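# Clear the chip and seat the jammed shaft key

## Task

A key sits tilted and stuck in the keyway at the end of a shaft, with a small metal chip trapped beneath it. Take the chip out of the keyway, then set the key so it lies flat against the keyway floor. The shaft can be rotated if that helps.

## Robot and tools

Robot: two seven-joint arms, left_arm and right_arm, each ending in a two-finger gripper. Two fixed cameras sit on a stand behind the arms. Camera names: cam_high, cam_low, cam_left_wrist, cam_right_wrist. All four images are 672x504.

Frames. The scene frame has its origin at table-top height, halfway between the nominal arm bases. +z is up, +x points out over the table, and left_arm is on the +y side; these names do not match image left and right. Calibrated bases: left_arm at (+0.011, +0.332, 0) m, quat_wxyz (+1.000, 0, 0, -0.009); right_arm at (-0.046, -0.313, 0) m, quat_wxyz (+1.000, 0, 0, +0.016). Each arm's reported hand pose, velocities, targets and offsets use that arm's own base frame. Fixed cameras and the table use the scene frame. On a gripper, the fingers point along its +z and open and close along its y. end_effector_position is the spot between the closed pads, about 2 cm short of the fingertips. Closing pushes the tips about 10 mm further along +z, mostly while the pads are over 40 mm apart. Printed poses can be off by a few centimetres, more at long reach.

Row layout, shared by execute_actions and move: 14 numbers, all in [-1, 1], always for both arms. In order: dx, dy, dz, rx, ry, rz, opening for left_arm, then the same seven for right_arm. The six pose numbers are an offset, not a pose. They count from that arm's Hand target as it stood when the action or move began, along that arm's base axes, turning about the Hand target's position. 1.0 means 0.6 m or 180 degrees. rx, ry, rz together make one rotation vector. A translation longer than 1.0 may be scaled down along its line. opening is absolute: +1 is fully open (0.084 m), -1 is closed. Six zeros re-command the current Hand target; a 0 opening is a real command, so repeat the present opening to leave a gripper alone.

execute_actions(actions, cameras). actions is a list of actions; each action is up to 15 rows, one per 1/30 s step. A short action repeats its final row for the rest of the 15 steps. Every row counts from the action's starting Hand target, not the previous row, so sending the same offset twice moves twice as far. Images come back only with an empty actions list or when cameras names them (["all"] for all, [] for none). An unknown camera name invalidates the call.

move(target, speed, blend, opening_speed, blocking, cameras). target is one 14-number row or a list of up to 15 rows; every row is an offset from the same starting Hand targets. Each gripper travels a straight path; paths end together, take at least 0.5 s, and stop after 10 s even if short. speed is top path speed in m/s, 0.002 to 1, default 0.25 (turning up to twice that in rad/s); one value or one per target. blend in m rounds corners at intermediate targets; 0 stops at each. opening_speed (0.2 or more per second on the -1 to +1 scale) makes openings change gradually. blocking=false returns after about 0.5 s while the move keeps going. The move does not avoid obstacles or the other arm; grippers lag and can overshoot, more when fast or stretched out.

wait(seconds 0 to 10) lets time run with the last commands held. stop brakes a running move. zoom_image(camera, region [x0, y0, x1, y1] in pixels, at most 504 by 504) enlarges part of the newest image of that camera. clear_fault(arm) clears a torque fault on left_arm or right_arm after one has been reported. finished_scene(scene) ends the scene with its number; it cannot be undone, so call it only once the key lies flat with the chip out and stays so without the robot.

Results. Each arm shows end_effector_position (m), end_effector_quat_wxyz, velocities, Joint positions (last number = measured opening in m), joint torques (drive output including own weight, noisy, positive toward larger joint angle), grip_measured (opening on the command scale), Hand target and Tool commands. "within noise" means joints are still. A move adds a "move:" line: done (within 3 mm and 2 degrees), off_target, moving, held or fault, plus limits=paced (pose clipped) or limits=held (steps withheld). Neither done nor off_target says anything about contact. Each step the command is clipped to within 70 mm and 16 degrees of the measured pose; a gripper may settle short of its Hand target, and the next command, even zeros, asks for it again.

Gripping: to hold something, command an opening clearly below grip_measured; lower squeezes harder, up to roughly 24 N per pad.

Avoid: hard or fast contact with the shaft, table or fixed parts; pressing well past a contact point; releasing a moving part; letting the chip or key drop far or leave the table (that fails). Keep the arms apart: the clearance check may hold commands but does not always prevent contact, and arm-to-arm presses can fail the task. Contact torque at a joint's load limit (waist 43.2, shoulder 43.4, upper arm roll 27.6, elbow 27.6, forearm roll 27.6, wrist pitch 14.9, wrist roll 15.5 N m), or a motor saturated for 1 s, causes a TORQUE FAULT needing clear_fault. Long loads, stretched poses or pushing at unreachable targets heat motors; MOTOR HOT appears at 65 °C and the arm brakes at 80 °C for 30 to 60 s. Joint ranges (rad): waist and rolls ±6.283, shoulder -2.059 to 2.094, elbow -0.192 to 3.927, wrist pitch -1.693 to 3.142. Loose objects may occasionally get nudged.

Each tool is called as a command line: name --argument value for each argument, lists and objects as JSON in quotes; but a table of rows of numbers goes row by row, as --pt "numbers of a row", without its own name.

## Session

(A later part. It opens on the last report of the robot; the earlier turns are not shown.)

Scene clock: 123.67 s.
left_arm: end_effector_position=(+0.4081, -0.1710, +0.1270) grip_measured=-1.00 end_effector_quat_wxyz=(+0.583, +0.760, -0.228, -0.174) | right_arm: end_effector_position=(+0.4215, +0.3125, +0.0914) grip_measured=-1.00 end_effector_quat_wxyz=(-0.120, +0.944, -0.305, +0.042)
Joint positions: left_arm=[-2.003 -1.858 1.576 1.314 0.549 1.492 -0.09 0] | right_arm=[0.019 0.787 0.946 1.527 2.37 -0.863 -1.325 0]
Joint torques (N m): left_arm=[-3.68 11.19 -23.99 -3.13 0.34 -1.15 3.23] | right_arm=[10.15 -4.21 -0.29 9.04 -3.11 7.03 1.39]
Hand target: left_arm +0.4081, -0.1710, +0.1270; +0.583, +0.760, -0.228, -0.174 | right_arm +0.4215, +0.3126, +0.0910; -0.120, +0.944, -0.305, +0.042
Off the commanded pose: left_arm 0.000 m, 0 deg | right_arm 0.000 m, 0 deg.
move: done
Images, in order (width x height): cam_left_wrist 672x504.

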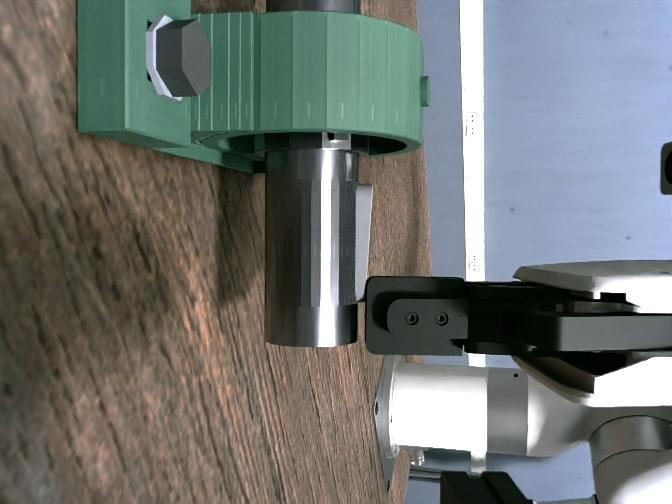

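move --pt "0 0 0 0 0 0 -1 0.0005 0.0007 -0.0032 0 0 0 -1" --speed 0.02 --cameras '["cam_left_wrist"]'

zoom_image --camera "cam_left_wrist" --region '[310, 160, 410, 320]'

Scene clock: 124.97 s.
left_arm: end_effector_position=(+0.4081, -0.1710, +0.1270) grip_measured=-1.00 end_effector_quat_wxyz=(+0.583, +0.760, -0.228, -0.174) | right_arm: end_effector_position=(+0.4218, +0.3123, +0.0903) grip_measured=-1.00 end_effector_quat_wxyz=(-0.119, +0.944, -0.305, +0.043)
Joint positions: left_arm=[-2.003 -1.858 1.576 1.314 0.549 1.492 -0.09 0] | right_arm=[0.021 0.788 0.944 1.527 2.366 -0.863 -1.323 0]
Joint torques (N m): left_arm=[-3.73 10.86 -24.11 -3.14 0.22 -1.09 3.34] | right_arm=[7.72 8.53 -8.7 5.67 -5.64 12.03 1.2]
Hand target: left_arm +0.4081, -0.1710, +0.1270; +0.583, +0.760, -0.228, -0.174 | right_arm +0.4218, +0.3130, +0.0891; -0.120, +0.944, -0.305, +0.042
Off the commanded pose: left_arm 0.000 m, 0 deg | right_arm 0.001 m, 0 deg.
move: done
Images, in order (width x height): cam_left_wrist 672x504.

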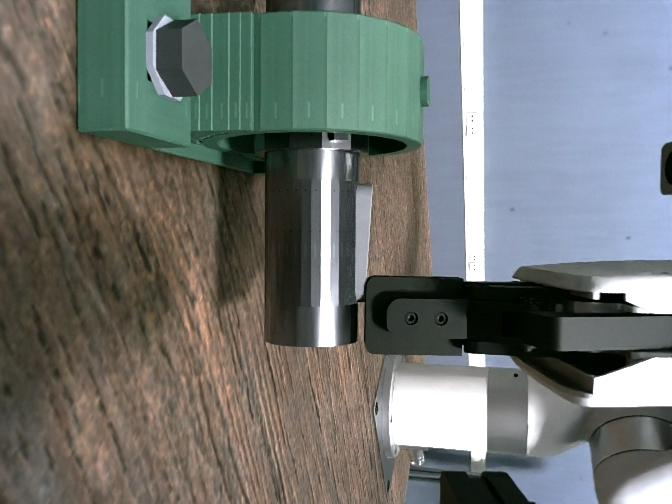

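Scaled by 3.150 from the camera's 672x504 image, which has a finer 960x720 frame.

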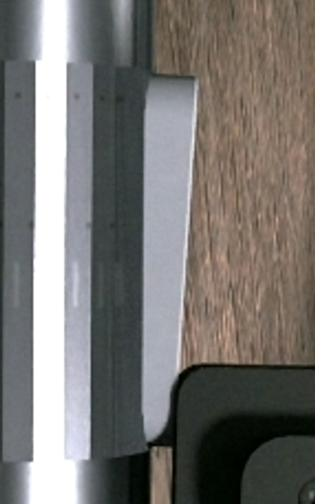

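move --pt "0 0 0 0 0 0 -1 -0.003 -0.0042 0.0193 0 0 0 -1" --pt "0 0 0 0 0 0 -1 0.0475 -0.0397 0.0183 -0.0114 -0.0157 0 -0.58" --pt "0 0 0 0 0 0 -1 0.0505 -0.0355 -0.001 -0.0114 -0.0157 0 -0.58" --pt "0 0 0 0 0 0 -1 0.0505 -0.0355 -0.001 -0.0114 -0.0157 0 -1" --speed 0.06 --cameras '["cam_left_wrist","cam_right_wrist"]'

zoom_image --camera "cam_left_wrist" --region '[310, 160, 410, 320]'

move --pt "0 0 0 0 0 0 -1 -0.0006 -0.0008 0.004 -0.01 -0.014 0 -1" --speed 0.02 --cameras '["cam_left_wrist"]'

zoom_image --camera "cam_left_wrist" --region '[310, 160, 410, 320]'

Scene clock: 128.83 s.
left_arm: end_effector_position=(+0.4081, -0.1710, +0.1270) grip_measured=-1.00 end_effector_quat_wxyz=(+0.583, +0.760, -0.228, -0.174) | right_arm: end_effector_position=(+0.4522, +0.2917, +0.0885) grip_measured=-0.73 end_effector_quat_wxyz=(-0.111, +0.945, -0.301, +0.071)
Joint positions: left_arm=[-2.003 -1.858 1.576 1.314 0.549 1.492 -0.09 0] | right_arm=[0.013 0.805 0.913 1.568 2.32 -0.873 -1.358 0.012]
Joint torques (N m): left_arm=[-3.24 10.6 -23.77 -3.02 0.26 -1.09 3.17] | right_arm=[6.76 -13.79 5.04 10.65 -1.71 0.98 1.45]
Hand target: left_arm +0.4081, -0.1710, +0.1270; +0.583, +0.760, -0.228, -0.174 | right_arm +0.4521, +0.2917, +0.0885; -0.111, +0.945, -0.301, +0.071
Off the commanded pose: left_arm 0.000 m, 0 deg | right_arm 0.000 m, 0 deg.
move: done
Images, in order (width x height): cam_left_wrist 672x504, cam_right_wrist 672x504.

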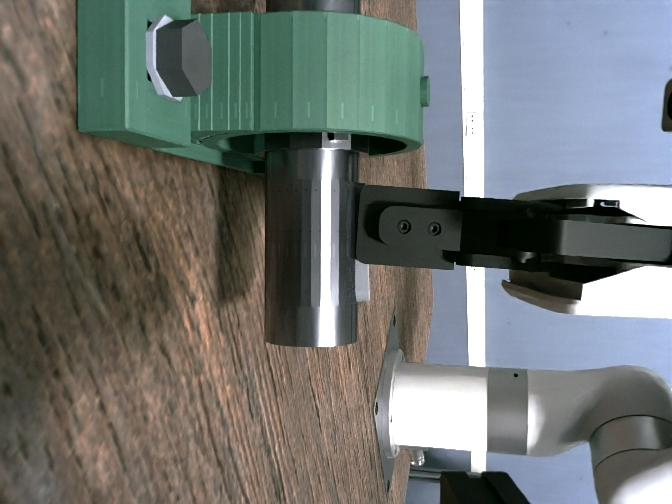

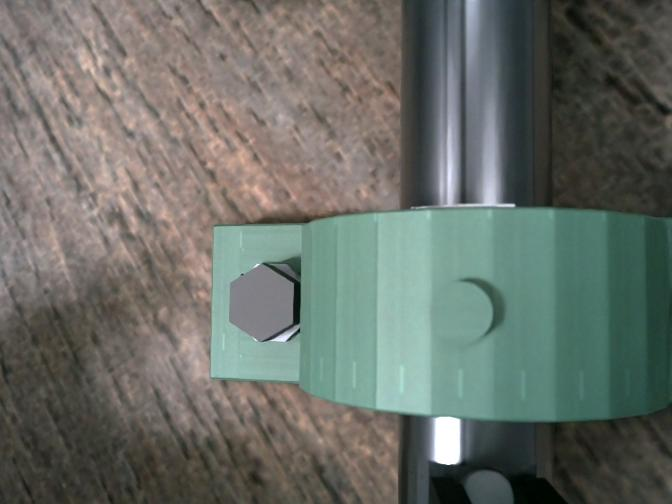

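Scaled by 3.150 from the camera's 672x504 image, which has a finer 960x720 frame.

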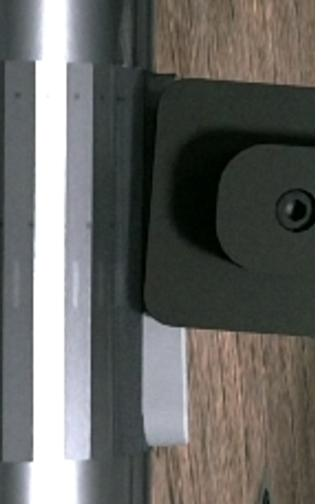

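Scene clock: 130.50 s.
left_arm: end_effector_position=(+0.4081, -0.1710, +0.1270) grip_measured=-1.00 end_effector_quat_wxyz=(+0.583, +0.760, -0.228, -0.174) | right_arm: end_effector_position=(+0.4518, +0.2913, +0.0909) grip_measured=-0.74 end_effector_quat_wxyz=(-0.103, +0.944, -0.297, +0.096)
Joint positions: left_arm=[-2.003 -1.858 1.576 1.314 0.549 1.492 -0.09 0] | right_arm=[0.05 0.765 0.879 1.531 2.284 -0.856 -1.303 0.012]
Joint torques (N m): left_arm=[-3.35 10.88 -23.98 -3.1 -0.17 -1.05 3.33] | right_arm=[-4.34 -26.37 -0.76 9.49 -4.79 -3.34 0.6]
Hand target: left_arm +0.4081, -0.1710, +0.1270; +0.583, +0.760, -0.228, -0.174 | right_arm +0.4518, +0.2913, +0.0909; -0.103, +0.944, -0.297, +0.096
Off the commanded pose: left_arm 0.000 m, 0 deg | right_arm 0.000 m, 0 deg.
move: done
Images, in order (width x height): cam_left_wrist 672x504.

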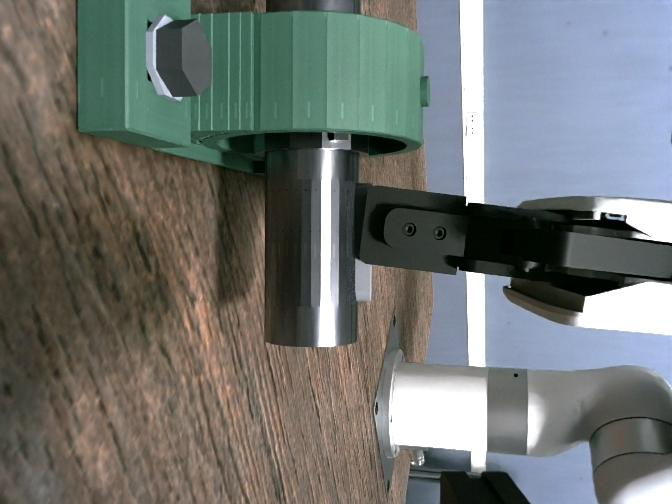

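Scaled by 3.150 from the camera's 672x504 image, which has a finer 960x720 frame.

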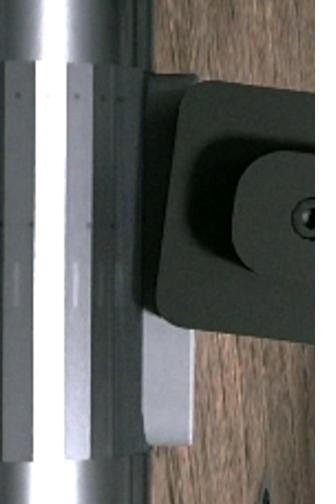

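move --pt "0 0 0 0 0 0 -1 -0.0007 -0.001 0.0048 0.0155 0.0215 0 -1" --speed 0.02 --cameras '["cam_left_wrist"]'

zoom_image --camera "cam_left_wrist" --region '[310, 160, 410, 320]'

Scene clock: 133.00 s.
left_arm: end_effector_position=(+0.4081, -0.1710, +0.1270) grip_measured=-1.00 end_effector_quat_wxyz=(+0.583, +0.760, -0.228, -0.174) | right_arm: end_effector_position=(+0.4514, +0.2907, +0.0938) grip_measured=-0.74 end_effector_quat_wxyz=(-0.115, +0.944, -0.303, +0.057)
Joint positions: left_arm=[-2.003 -1.858 1.576 1.314 0.549 1.492 -0.09 0] | right_arm=[-0.014 0.816 0.939 1.586 2.347 -0.892 -1.392 0.012]
Joint torques (N m): left_arm=[-3.46 10.29 -23.71 -3.23 0.22 -1.27 3.44] | right_arm=[-7.23 -15.44 11.55 12.19 1.54 -2.61 -1.9]
Hand target: left_arm +0.4081, -0.1710, +0.1270; +0.583, +0.760, -0.228, -0.174 | right_arm +0.4514, +0.2907, +0.0938; -0.115, +0.944, -0.303, +0.057
Off the commanded pose: left_arm 0.000 m, 0 deg | right_arm 0.000 m, 0 deg.
move: done
Images, in order (width x height): cam_left_wrist 672x504.

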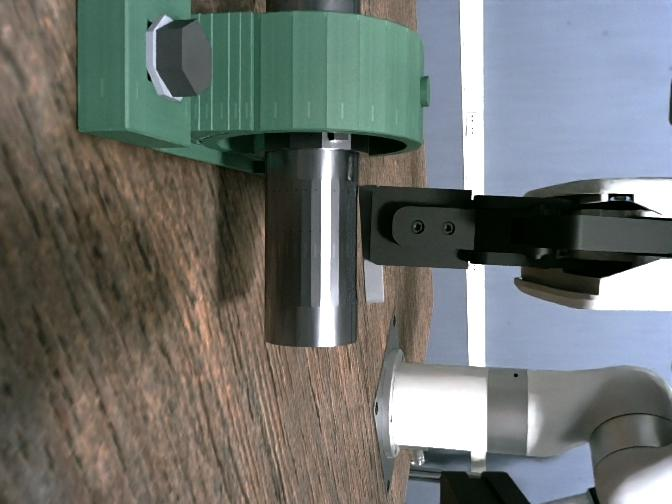

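Scaled by 3.150 from the camera's 672x504 image, which has a finer 960x720 frame.

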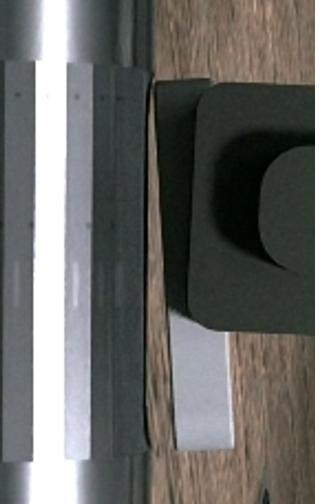

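move --pt "0 0 0 0 0 0 -1 -0.0152 -0.021 0.0966 0 0 0 -1" --pt "0 0 0 0 0 0 -1 -0.15 -0.2 0.2 0 0 0 -1" --speed '[0.08,0.2]' --blend '[0.01,0]' --cameras '["all"]'

zoom_image --camera "cam_left_wrist" --region '[240, 120, 420, 360]'

zoom_image --camera "cam_right_wrist" --region '[350, 350, 630, 504]'

Scene clock: 135.60 s.
left_arm: end_effector_position=(+0.4081, -0.1710, +0.1270) grip_measured=-1.00 end_effector_quat_wxyz=(+0.583, +0.760, -0.228, -0.174) | right_arm: end_effector_position=(+0.3614, +0.1707, +0.2138) grip_measured=-0.74 end_effector_quat_wxyz=(-0.115, +0.944, -0.303, +0.057)
Joint positions: left_arm=[-2.003 -1.858 1.576 1.314 0.549 1.492 -0.09 0] | right_arm=[-0.851 0.263 1.415 1.177 2.897 -0.895 -1.865 0.012]
Joint torques (N m): left_arm=[-3.5 11.07 -23.95 -3.2 0.18 -1.18 3.22] | right_arm=[-6.9 -9.32 6.63 8.01 2.01 0.49 -1.55]
Hand target: left_arm +0.4081, -0.1710, +0.1270; +0.583, +0.760, -0.228, -0.174 | right_arm +0.3614, +0.1707, +0.2138; -0.115, +0.944, -0.303, +0.057
Off the commanded pose: left_arm 0.000 m, 0 deg | right_arm 0.000 m, 0 deg.
move: done

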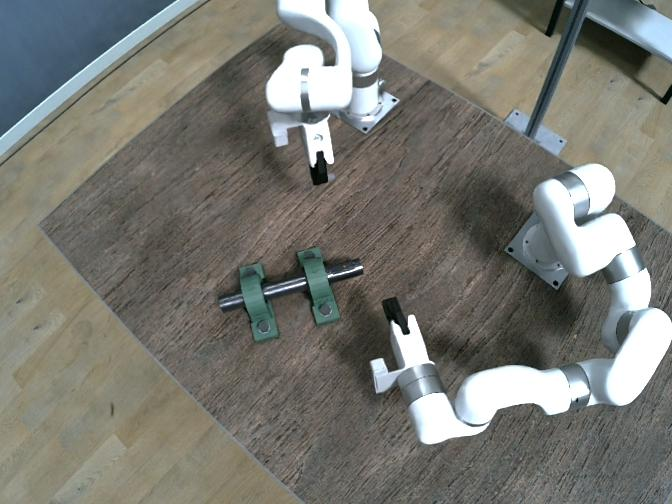

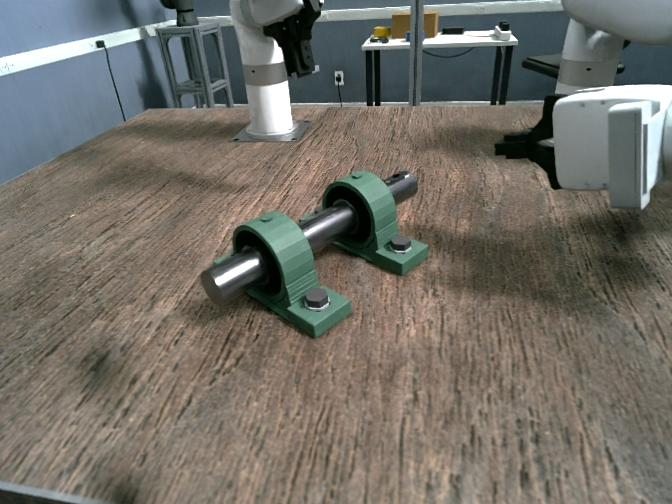

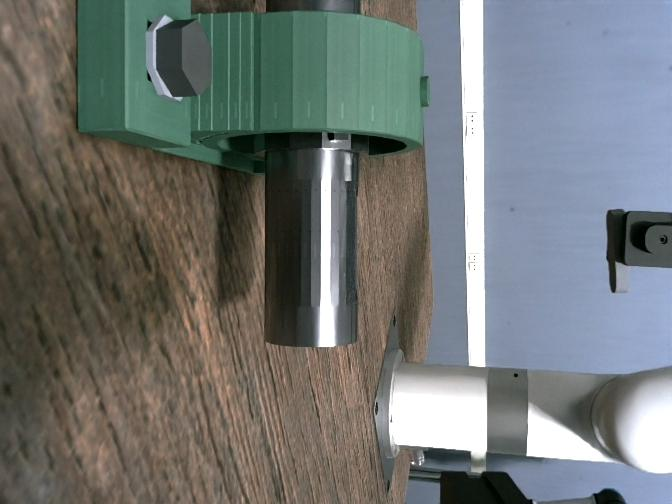

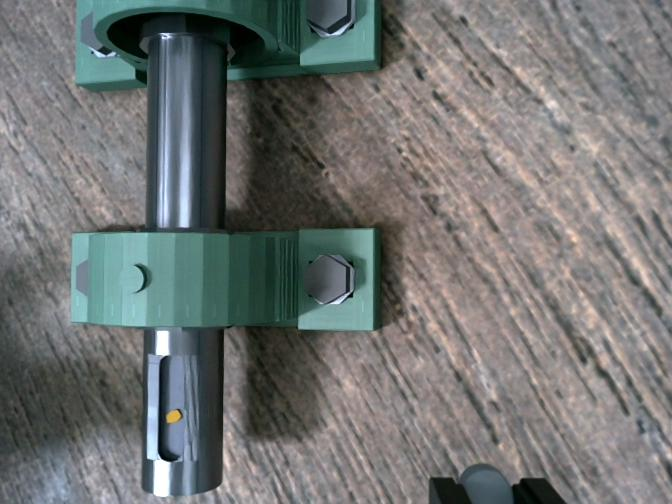

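Scaled by 2.100 from the camera's 672x504 image, which has a finer 960x720 frame.

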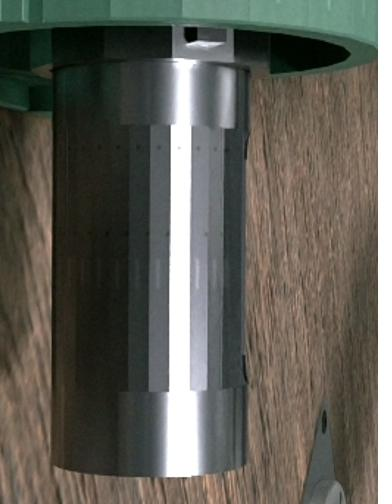

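Scaled by 1.800 from the camera's 672x504 image, which has a finer 960x720 frame.

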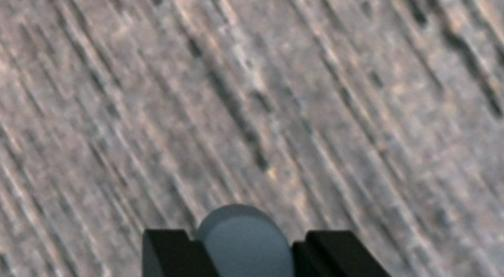

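zoom_image --camera "cam_right_wrist" --region '[120, 330, 250, 500]'

Scaled by 2.965 from the camera's 672x504 image, which has a finer 960x720 frame.

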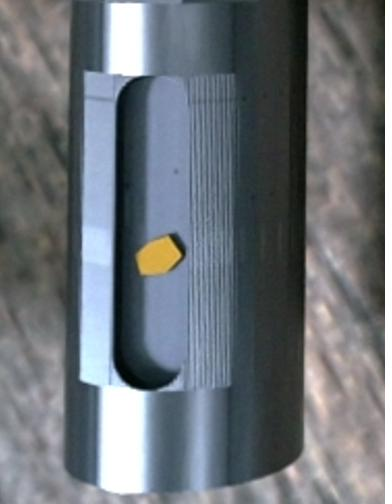

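move --target '[-0.022,-0.122,-0.0837,0.0465,-0.0304,0,0.095, -0.1,-0.15,0.1,0,0,0,-1]' --speed 0.15 --cameras '["all"]'

zoom_image --camera "cam_low" --region '[340, 100, 500, 240]'

zoom_image --camera "cam_high" --region '[300, 220, 440, 360]'

Scene clock: 138.27 s.
left_arm: end_effector_position=(+0.3949, -0.2442, +0.0768) grip_measured=+0.08 end_effector_quat_wxyz=(+0.515, +0.808, -0.242, -0.153) | right_arm: end_effector_position=(+0.3014, +0.0807, +0.2738) grip_measured=-0.74 end_effector_quat_wxyz=(-0.115, +0.944, -0.303, +0.057)
Joint positions: left_arm=[-2.109 -1.829 1.654 1.212 0.732 1.283 -0.154 0.048] | right_arm=[-1.766 0.474 2.263 1.011 2.819 -1.088 -1.896 0.012]
Joint torques (N m): left_arm=[-4.05 19.91 -23.96 -7.19 0.62 -1.72 -3.12] | right_arm=[-6.9 3.2 8.59 7.98 -1.41 0.56 1.39]
Hand target: left_arm +0.3949, -0.2442, +0.0768; +0.515, +0.808, -0.242, -0.153 | right_arm +0.3014, +0.0807, +0.2738; -0.115, +0.944, -0.303, +0.057
Off the commanded pose: left_arm 0.000 m, 0 deg | right_arm 0.000 m, 0 deg.
move: done

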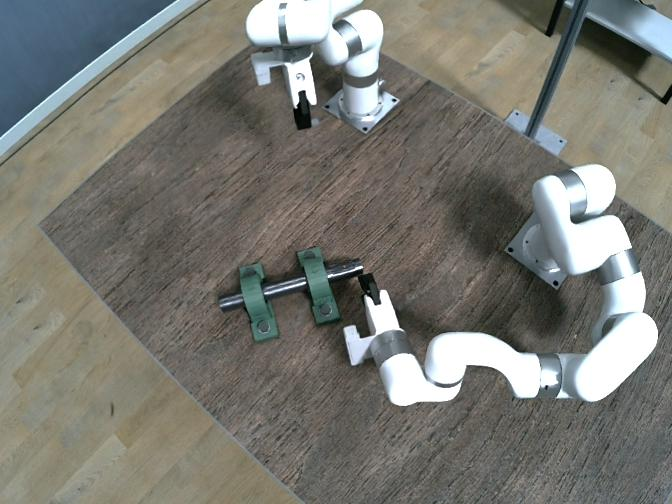

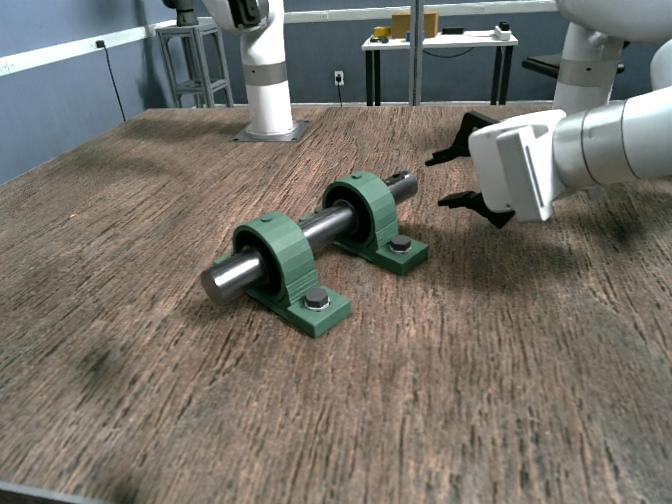

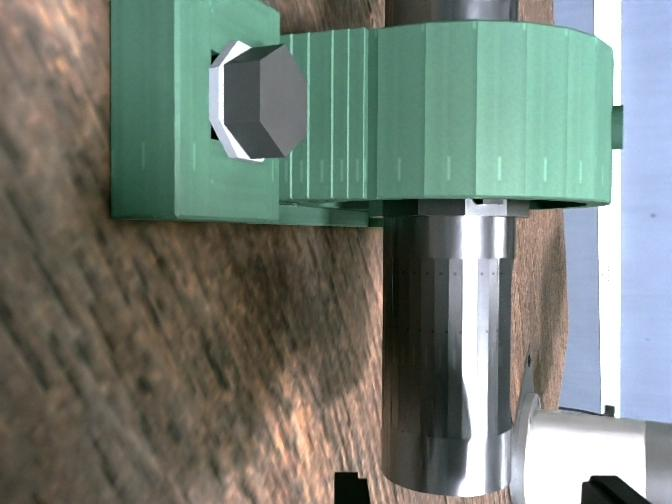

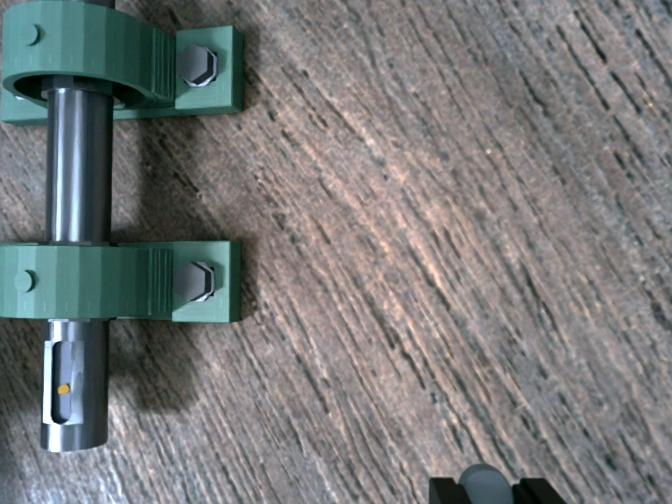

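Scaled by 3.150 from the camera's 672x504 image, which has a finer 960x720 frame.

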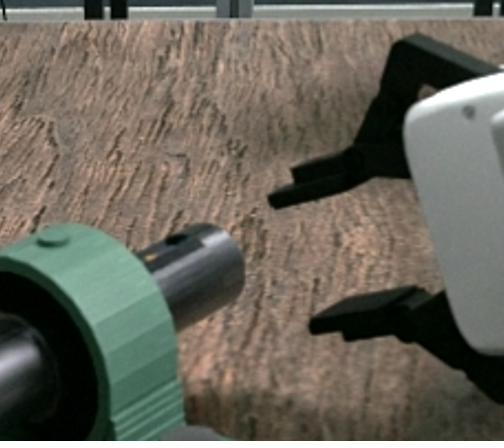

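Scaled by 3.600 from the camera's 672x504 image, which has a finer 960x720 frame.

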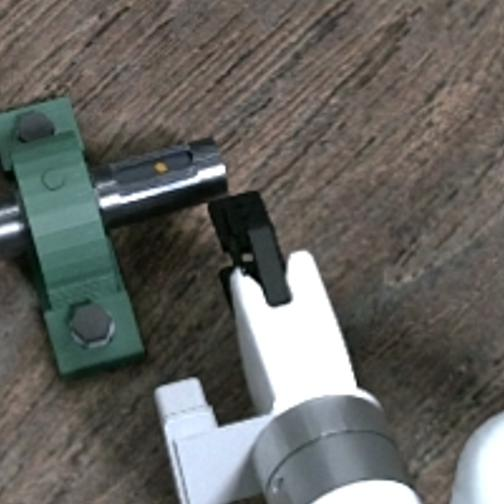

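move --pt "-0.0479 -0.0733 -0.0409 0 0 0 0.12 0 0 0 0 0 0 -1" --pt "-0.0479 -0.0733 -0.0409 0 0 0 -0.6 0 0 0 0 0 0 -1" --speed 0.1 --opening_speed 0.8 --cameras '["cam_high","cam_low","cam_left_wrist"]'

zoom_image --camera "cam_low" --region '[340, 100, 500, 240]'

Scene clock: 140.70 s.
left_arm: end_effector_position=(+0.3663, -0.2882, +0.0526) grip_measured=+0.01 end_effector_quat_wxyz=(+0.515, +0.808, -0.242, -0.153) | right_arm: end_effector_position=(+0.3014, +0.0807, +0.2738) grip_measured=-0.74 end_effector_quat_wxyz=(-0.115, +0.944, -0.303, +0.057)
Joint positions: left_arm=[-2.144 -1.866 1.724 1.134 0.807 1.157 -0.192 0.045] | right_arm=[-1.766 0.474 2.263 1.011 2.819 -1.088 -1.896 0.012]
Joint torques (N m): left_arm=[-2.39 14.76 3.2 10.65 7.44 0.61 -3.64] | right_arm=[-7.04 3.83 8.49 8.06 -1.27 0.51 1.47]
Hand target: left_arm +0.3661, -0.2881, +0.0523; +0.515, +0.808, -0.242, -0.153 | right_arm +0.3014, +0.0807, +0.2738; -0.115, +0.944, -0.303, +0.057
Off the commanded pose: left_arm 0.000 m, 0 deg | right_arm 0.000 m, 0 deg.
move: done
Images, in order (width x height): cam_high 672x504, cam_low 672x504, cam_left_wrist 672x504.

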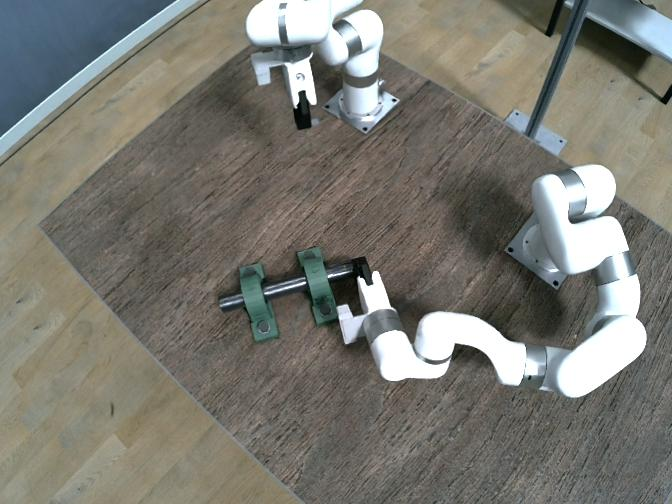

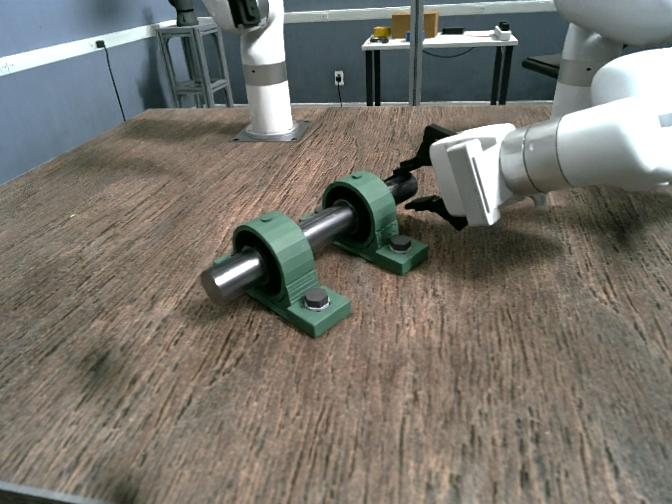

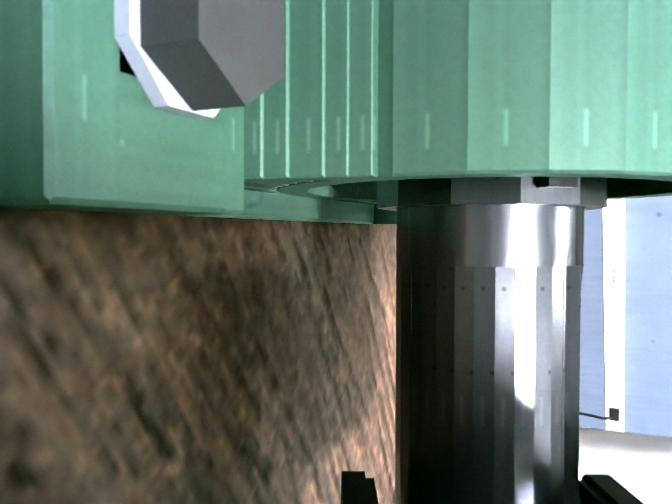

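Scaled by 3.150 from the camera's 672x504 image, which has a finer 960x720 frame.

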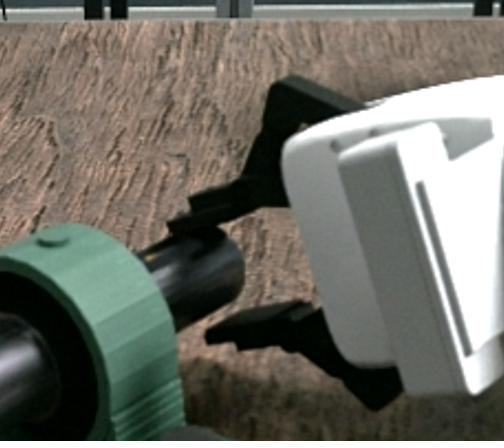

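move --pt "-0.001 -0.0017 0.0042 0 0 0 -0.6 0 0 0 0 0 0 -1" --speed 0.02 --cameras '["cam_left_wrist"]'

Scene clock: 141.70 s.
left_arm: end_effector_position=(+0.3655, -0.2892, +0.0548) grip_measured=-0.10 end_effector_quat_wxyz=(+0.515, +0.808, -0.242, -0.153) | right_arm: end_effector_position=(+0.3014, +0.0807, +0.2738) grip_measured=-0.74 end_effector_quat_wxyz=(-0.115, +0.944, -0.303, +0.057)
Joint positions: left_arm=[-2.145 -1.865 1.721 1.13 0.806 1.156 -0.198 0.04] | right_arm=[-1.766 0.474 2.263 1.011 2.819 -1.088 -1.896 0.012]
Joint torques (N m): left_arm=[-3.57 20.94 -0.48 4.38 5 -0.8 -3.72] | right_arm=[-7.24 3.83 8.47 7.97 -1.25 0.48 1.42]
Hand target: left_arm +0.3655, -0.2892, +0.0548; +0.515, +0.808, -0.242, -0.153 | right_arm +0.3014, +0.0807, +0.2738; -0.115, +0.944, -0.303, +0.057
Off the commanded pose: left_arm 0.000 m, 0 deg | right_arm 0.000 m, 0 deg.
move: done
Images, in order (width x height): cam_left_wrist 672x504.

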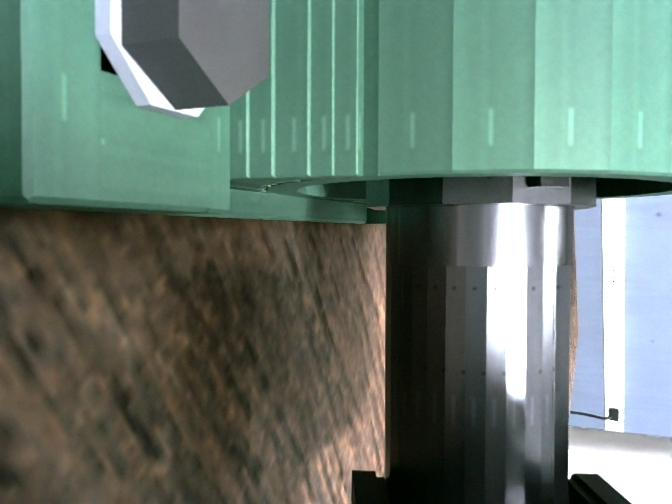

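move --pt "-0.0032 -0.0048 0.0075 0.1162 -0.0761 0 -0.5 0 0 0 0 0 0 -1" --pt "-0.0078 -0.0118 0.0118 0.2324 -0.1521 0 -0.5 0 0 0 0 0 0 -1" --pt "-0.0128 -0.0197 0.0122 0.3487 -0.2282 0 -0.5 0 0 0 0 0 0 -1" --speed 0.3 --blend '[0.002,0.002,0]' --cameras '["all"]'

Scene clock: 144.83 s.
left_arm: end_effector_position=(+0.3578, -0.3023, +0.0628) grip_measured=-0.10 end_effector_quat_wxyz=(-0.082, +0.954, -0.286, +0.025) | right_arm: end_effector_position=(+0.3014, +0.0807, +0.2738) grip_measured=-0.74 end_effector_quat_wxyz=(-0.115, +0.944, -0.303, +0.057)
Joint positions: left_arm=[-2.681 -1.027 1.694 1.031 1.244 1.347 -0.984 0.04] | right_arm=[-1.766 0.474 2.263 1.011 2.819 -1.088 -1.896 0.012]
Joint torques (N m): left_arm=[11.87 21.79 10.91 11.29 0.89 10.2 -2.66] | right_arm=[-7.13 3.52 8.51 8 -1.26 0.39 1.4]
Hand target: left_arm +0.3579, -0.3010, +0.0621; -0.084, +0.954, -0.285, +0.024 | right_arm +0.3014, +0.0807, +0.2738; -0.115, +0.944, -0.303, +0.057
Off the commanded pose: left_arm 0.002 m, 0 deg | right_arm 0.000 m, 0 deg.
move: done

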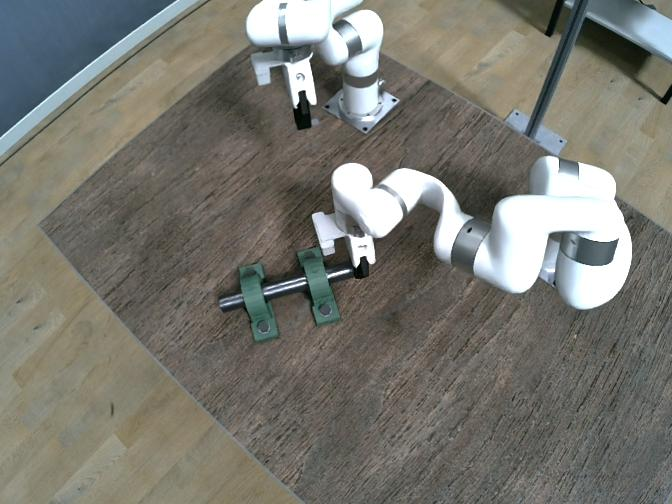

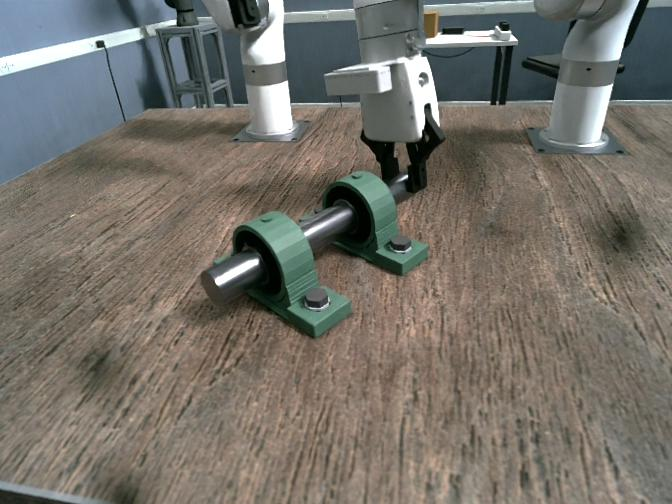

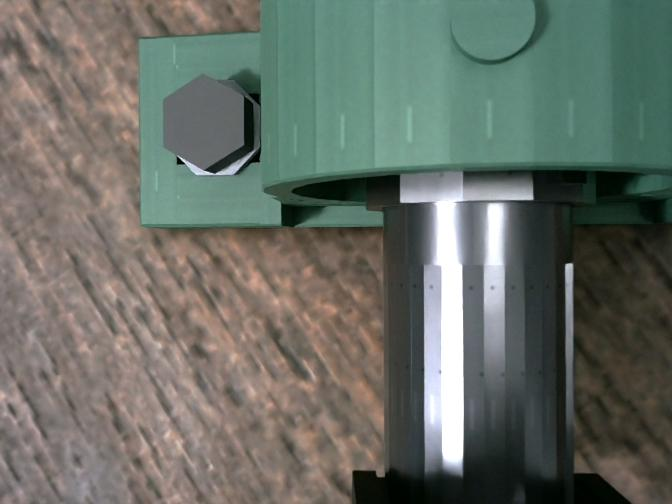

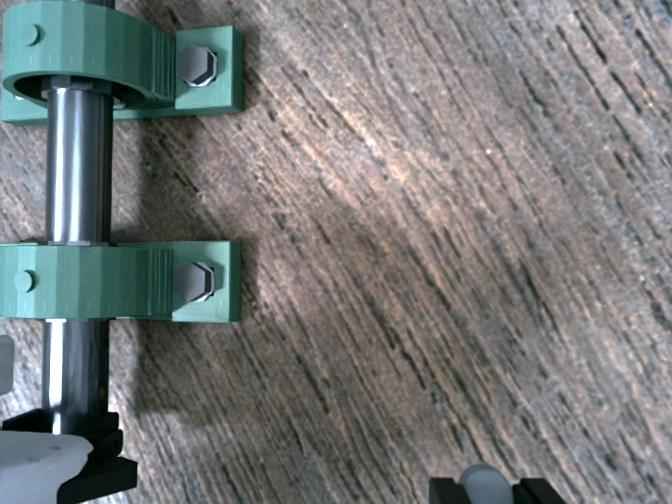

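move --pt "-0.0035 -0.0072 -0.0008 0.0814 -0.0532 0 -0.5 0 0 0 0 0 0 -1" --pt "-0.0065 -0.0118 -0.0048 0.1627 -0.1065 0 -0.5 0 0 0 0 0 0 -1" --speed 0.3 --blend '[0.002,0]' --cameras '["all"]'

zoom_image --camera "cam_right_wrist" --region '[0, 300, 180, 504]'

Scene clock: 146.73 s.
left_arm: end_effector_position=(+0.3540, -0.3080, +0.0593) grip_measured=-0.10 end_effector_quat_wxyz=(-0.367, +0.885, -0.265, +0.109) | right_arm: end_effector_position=(+0.3014, +0.0807, +0.2738) grip_measured=-0.74 end_effector_quat_wxyz=(-0.115, +0.944, -0.303, +0.057)
Joint positions: left_arm=[-3.264 -0.929 2.002 1.248 1.316 1.766 -1.188 0.04] | right_arm=[-1.766 0.474 2.263 1.011 2.819 -1.088 -1.896 0.012]
Joint torques (N m): left_arm=[7.03 9.37 4.53 8.11 0.26 6.19 -2.9] | right_arm=[-7.27 3.48 8.54 7.95 -1.15 0.4 1.41]
Hand target: left_arm +0.3540, -0.3081, +0.0592; -0.367, +0.885, -0.265, +0.109 | right_arm +0.3014, +0.0807, +0.2738; -0.115, +0.944, -0.303, +0.057
Off the commanded pose: left_arm 0.000 m, 0 deg | right_arm 0.000 m, 0 deg.
move: done

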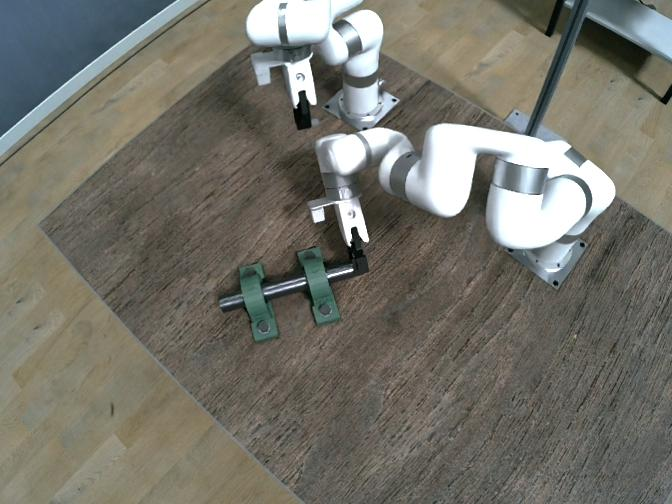

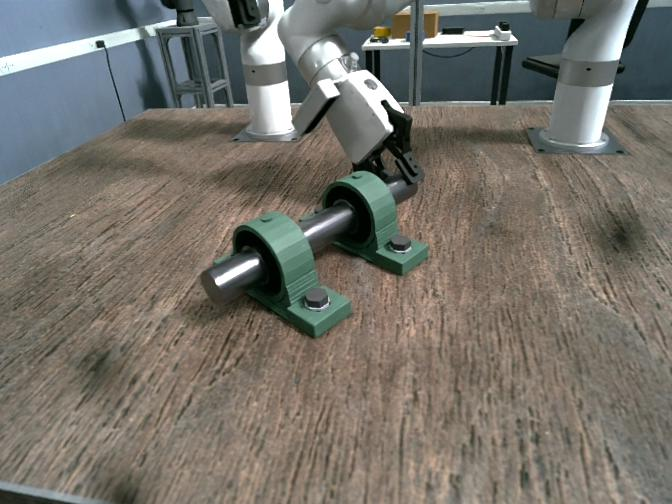

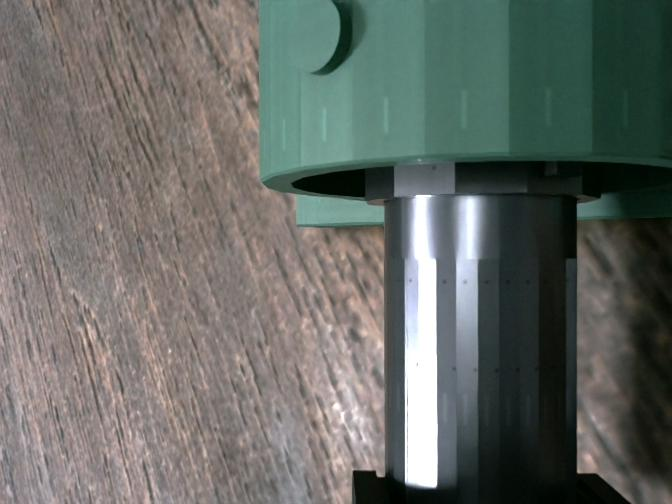

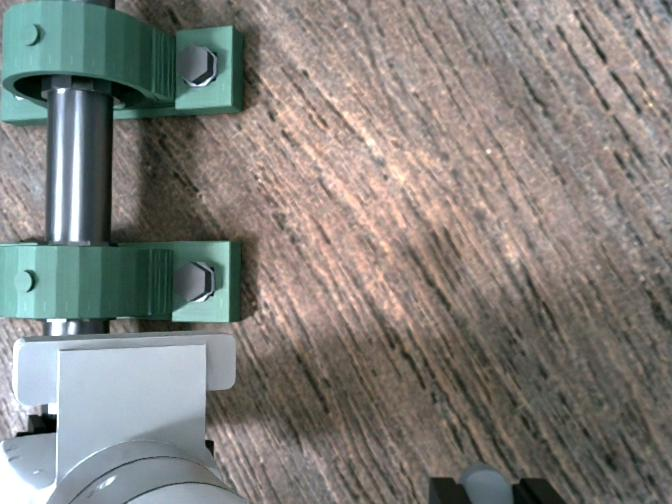

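Scaled by 2.471 from the camera's 672x504 image, which has a finer 960x720 frame.

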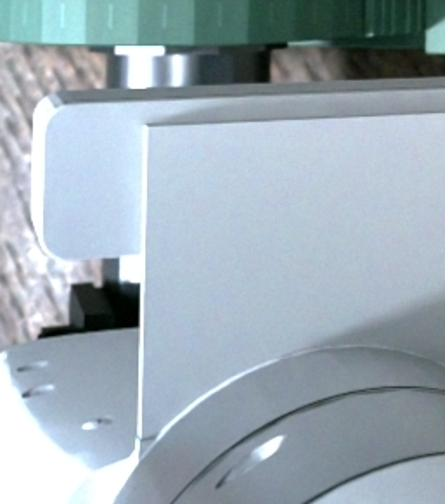

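move --pt "-0.0025 -0.0037 -0.0062 0.093 -0.0608 0 -0.5 0 0 0 0 0 0 -1" --speed 0.3 --cameras '["cam_high","cam_low"]'

zoom_image --camera "cam_low" --region '[330, 120, 490, 260]'

Scene clock: 148.23 s.
left_arm: end_effector_position=(+0.3525, -0.3102, +0.0556) grip_measured=-0.10 end_effector_quat_wxyz=(-0.515, +0.808, -0.241, +0.153) | right_arm: end_effector_position=(+0.3014, +0.0807, +0.2738) grip_measured=-0.74 end_effector_quat_wxyz=(-0.115, +0.944, -0.303, +0.057)
Joint positions: left_arm=[-3.578 -1.032 2.205 1.429 1.377 2.037 -1.238 0.04] | right_arm=[-1.766 0.474 2.263 1.011 2.819 -1.088 -1.896 0.012]
Joint torques (N m): left_arm=[-1.51 4.96 -6.65 3.74 -1.96 0.13 -0.12] | right_arm=[-6.92 3.61 8.46 7.89 -1.39 0.41 1.41]
Hand target: left_arm +0.3525, -0.3103, +0.0555; -0.515, +0.808, -0.241, +0.153 | right_arm +0.3014, +0.0807, +0.2738; -0.115, +0.944, -0.303, +0.057
Off the commanded pose: left_arm 0.000 m, 0 deg | right_arm 0.000 m, 0 deg.
move: done
Images, in order (width x height): cam_high 672x504, cam_low 672x504.

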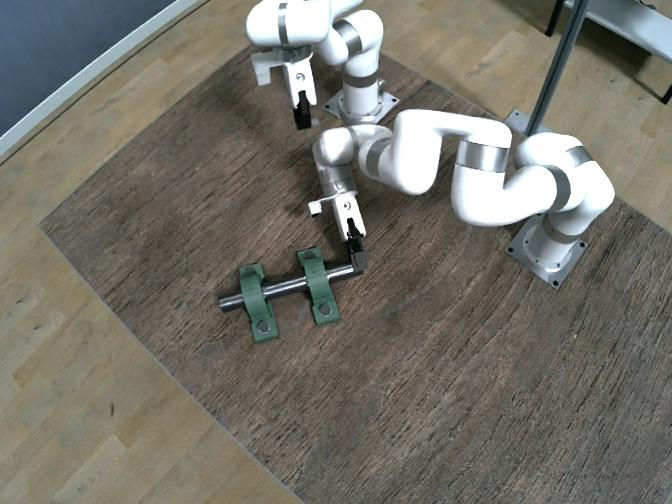

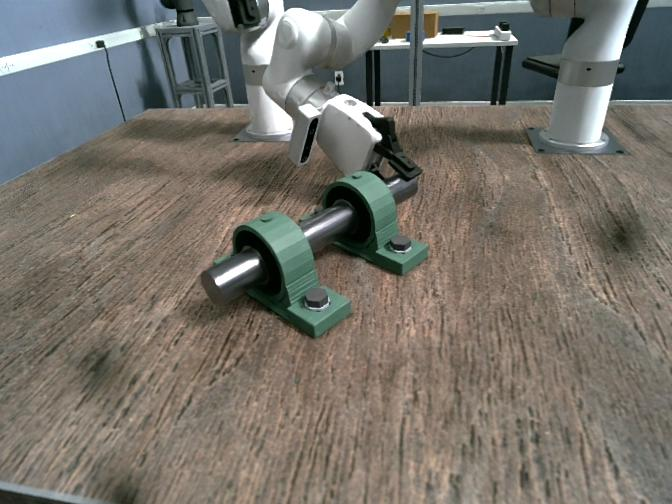

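Scaled by 3.150 from the camera's 672x504 image, which has a finer 960x720 frame.

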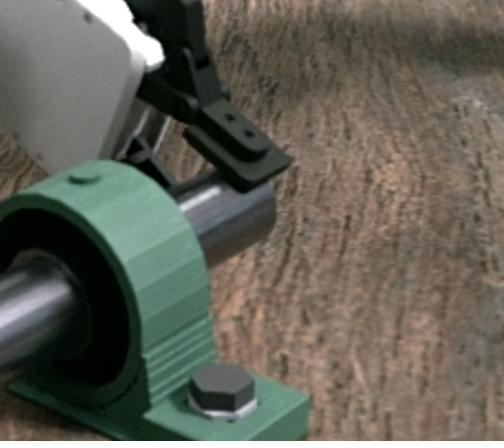

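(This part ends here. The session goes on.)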